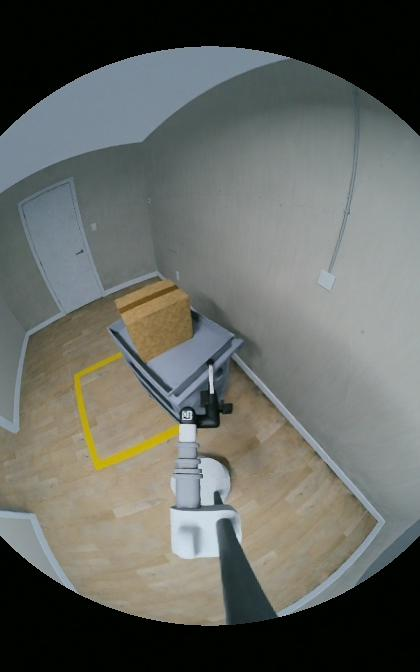

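Request:
move(r2={"base":{"strafe_m":0.24,"translate_m":0.2},"contact_limits":{"translate_m":0.9}}, blocking=false)

Request:
wait(seconds=5, cameras=["r2_head_camera","r2_head_right_camera"])

Scene clock: 783.03 s.
move: r2 moving
r1.base_odometry: x=-1.650 y=-0.839 heading=+1.146
r1.turned_by_wheels: +0.000
r1.turned_by_imu: +0.000
r1.base_tilt: forward=-1.5 right=+1.2
r1.lidar_m: 0.30 3.40 1.65 2.87 2.89 3.50 - 3.35 2.09 1.82 1.84 1.49
r1.base_status: not commanded
r1.joint_positions: lift_m=+0.800 arm_m=+0.000 wrist_yaw_rad=+0.021 wrist_pitch_rad=+0.001 wrist_roll_rad=+0.000 gripper_m=-0.029
r1.joint_status: not commanded
r1.measured_speeds: all 0
r1.motor_effort: lift_m=+23(23) arm_m=-9(9) wheel_0=+15(15) wheel_1=-4(4) wheel_2=+19(19)
r1.servo_current: wrist_yaw_rad=130(143) wrist_pitch_rad=39(46) wrist_roll_rad=46(52) gripper_m=72(72)
r1.contact_limits: translate_m 0.9
r1.hand_pose: x=+0.4615 y=-0.0813 z=+0.9775 quat_wxyz=(+1.000, +0.000, +0.001, +0.011) (m; r1's base frame)
r1.wrist_depth_mm: - 252 168 170 - - - / 119 212 169 170 - - - / 118 208 170 169 - - - / 116 203 174 169 - - - / 114 198 179 168 - - - / 112 191 176 174 - - - / 110 145 176 168 139 - -
r2.base_odometry: x=-6.233 y=-0.896 heading=-1.606
r2.turned_by_wheels: -0.002
r2.turned_by_imu: -0.010
r2.base_tilt: forward=-0.8 right=+0.1
r2.lidar_m: 0.34 0.41 2.79 2.22 1.88 1.92 1.81 1.69 1.36 0.95 0.92 0.62
r2.base_status: translate_m moving; strafe_m moving
r2.joint_positions: lift_m=+0.668 arm_m=+0.120 wrist_yaw_rad=-0.010 wrist_pitch_rad=-0.003 wrist_roll_rad=+1.570 gripper_m=-0.029
r2.joint_status: not commanded
r2.measured_speeds: translate_m=+0.078 strafe_m=+0.096 rotate_rad=+0.000 lift_m=+0.000 arm_m=+0.000 wrist_yaw_rad=+0.000 wrist_pitch_rad=+0.000 wrist_roll_rad=+0.000
r2.motor_effort: lift_m=+14(14) arm_m=+3(4) wheel_0=-11(12) wheel_1=+10(10) wheel_2=-20(20)
r2.servo_current: wrist_yaw_rad=59(72) wrist_pitch_rad=46(46) wrist_roll_rad=46(59) gripper_m=85(85)
r2.contact_limits: translate_m 0.9
r2.hand_pose: x=+0.5784 y=-0.0902 z=+0.8473 quat_wxyz=(+0.707, +0.707, -0.004, -0.002) (m; r2's base frame)
r2.wrist_depth_mm: - - - - - - - / - - - 324 - - - / - - - 268 366 362 364 / - - - 216 293 - - / - - - 185 253 1576 496 / - - 180 165 179 1808 - / - 413 404 - 200 - -
pictures: none

Scene clock: 785.03 s.
earlier move: r2 done
r1.base_odometry: x=-1.650 y=-0.839 heading=+1.146
r1.turned_by_wheels: +0.000
r1.turned_by_imu: +0.000
r1.base_tilt: forward=-1.5 right=+1.2
r1.lidar_m: 0.29 3.11 1.69 2.88 2.90 3.49 - 3.35 2.09 1.83 1.85 1.50
r1.base_status: not commanded
r1.joint_positions: lift_m=+0.800 arm_m=+0.000 wrist_yaw_rad=+0.021 wrist_pitch_rad=+0.001 wrist_roll_rad=+0.000 gripper_m=-0.029
r1.joint_status: not commanded
r1.measured_speeds: all 0
r1.on_its_own: wrist_yaw_rad is at rest, and its servo_current (130 mA) is outside its rest range (0 to 104 mA)
r1.motor_effort: lift_m=+23(23) arm_m=-8(9) wheel_0=+14(15) wheel_1=-4(5) wheel_2=+19(19)
r1.servo_current: wrist_yaw_rad=130(150) wrist_pitch_rad=39(46) wrist_roll_rad=46(59) gripper_m=72(78)
r1.contact_limits: translate_m 0.9
r1.hand_pose: x=+0.4615 y=-0.0813 z=+0.9775 quat_wxyz=(+1.000, +0.000, +0.001, +0.011) (m; r1's base frame)
r1.wrist_depth_mm: - 251 168 170 - - - / 118 211 169 170 - - - / 118 208 171 169 - - - / 116 203 174 169 - - - / 114 198 179 168 - - - / 112 190 176 173 - - - / 110 145 175 168 139 - -
r2.base_odometry: x=-6.024 y=-1.083 heading=-1.604
r2.turned_by_wheels: +0.001
r2.turned_by_imu: -0.022
r2.base_tilt: forward=-0.7 right=+0.0
r2.lidar_m: 0.41 0.49 2.72 2.05 1.80 1.88 2.09 1.97 1.52 1.04 0.98 0.57
r2.base_status: done
r2.joint_positions: lift_m=+0.668 arm_m=+0.120 wrist_yaw_rad=+0.000 wrist_pitch_rad=-0.003 wrist_roll_rad=+1.570 gripper_m=-0.029
r2.joint_status: not commanded
r2.measured_speeds: all 0
r2.motor_effort: lift_m=+14(14) arm_m=+4(4) wheel_0=-2(19) wheel_1=+3(11) wheel_2=-5(22)
r2.servo_current: wrist_yaw_rad=52(78) wrist_pitch_rad=39(46) wrist_roll_rad=39(65) gripper_m=85(85)
r2.contact_limits: translate_m 0.9
r2.hand_pose: x=+0.5793 y=-0.0875 z=+0.8473 quat_wxyz=(+0.707, +0.707, -0.001, +0.001) (m; r2's base frame)
r2.wrist_depth_mm: - - - 272 - - - / - - - 244 320 325 324 / - - - 217 286 - - / - - - 202 263 - 539 / - 452 449 187 242 750 - / - 442 184 171 176 - - / - 421 415 - - - -
wait: 2.00 of 5 s (r2 has come to rest)
pictures: r2_head_camera, r2_head_right_camera
Images, in order (width x height): r2_head_camera 420x560, r2_head_right_camera 420x672.

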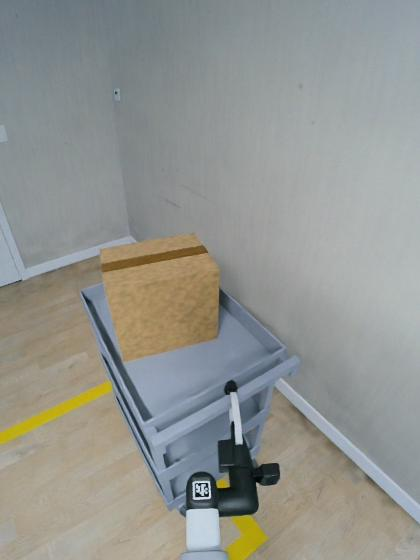

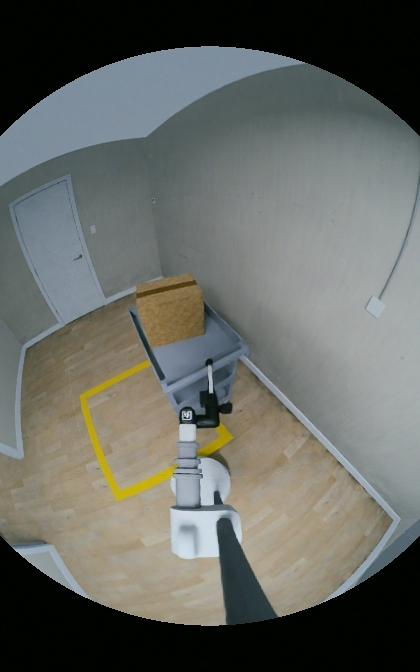

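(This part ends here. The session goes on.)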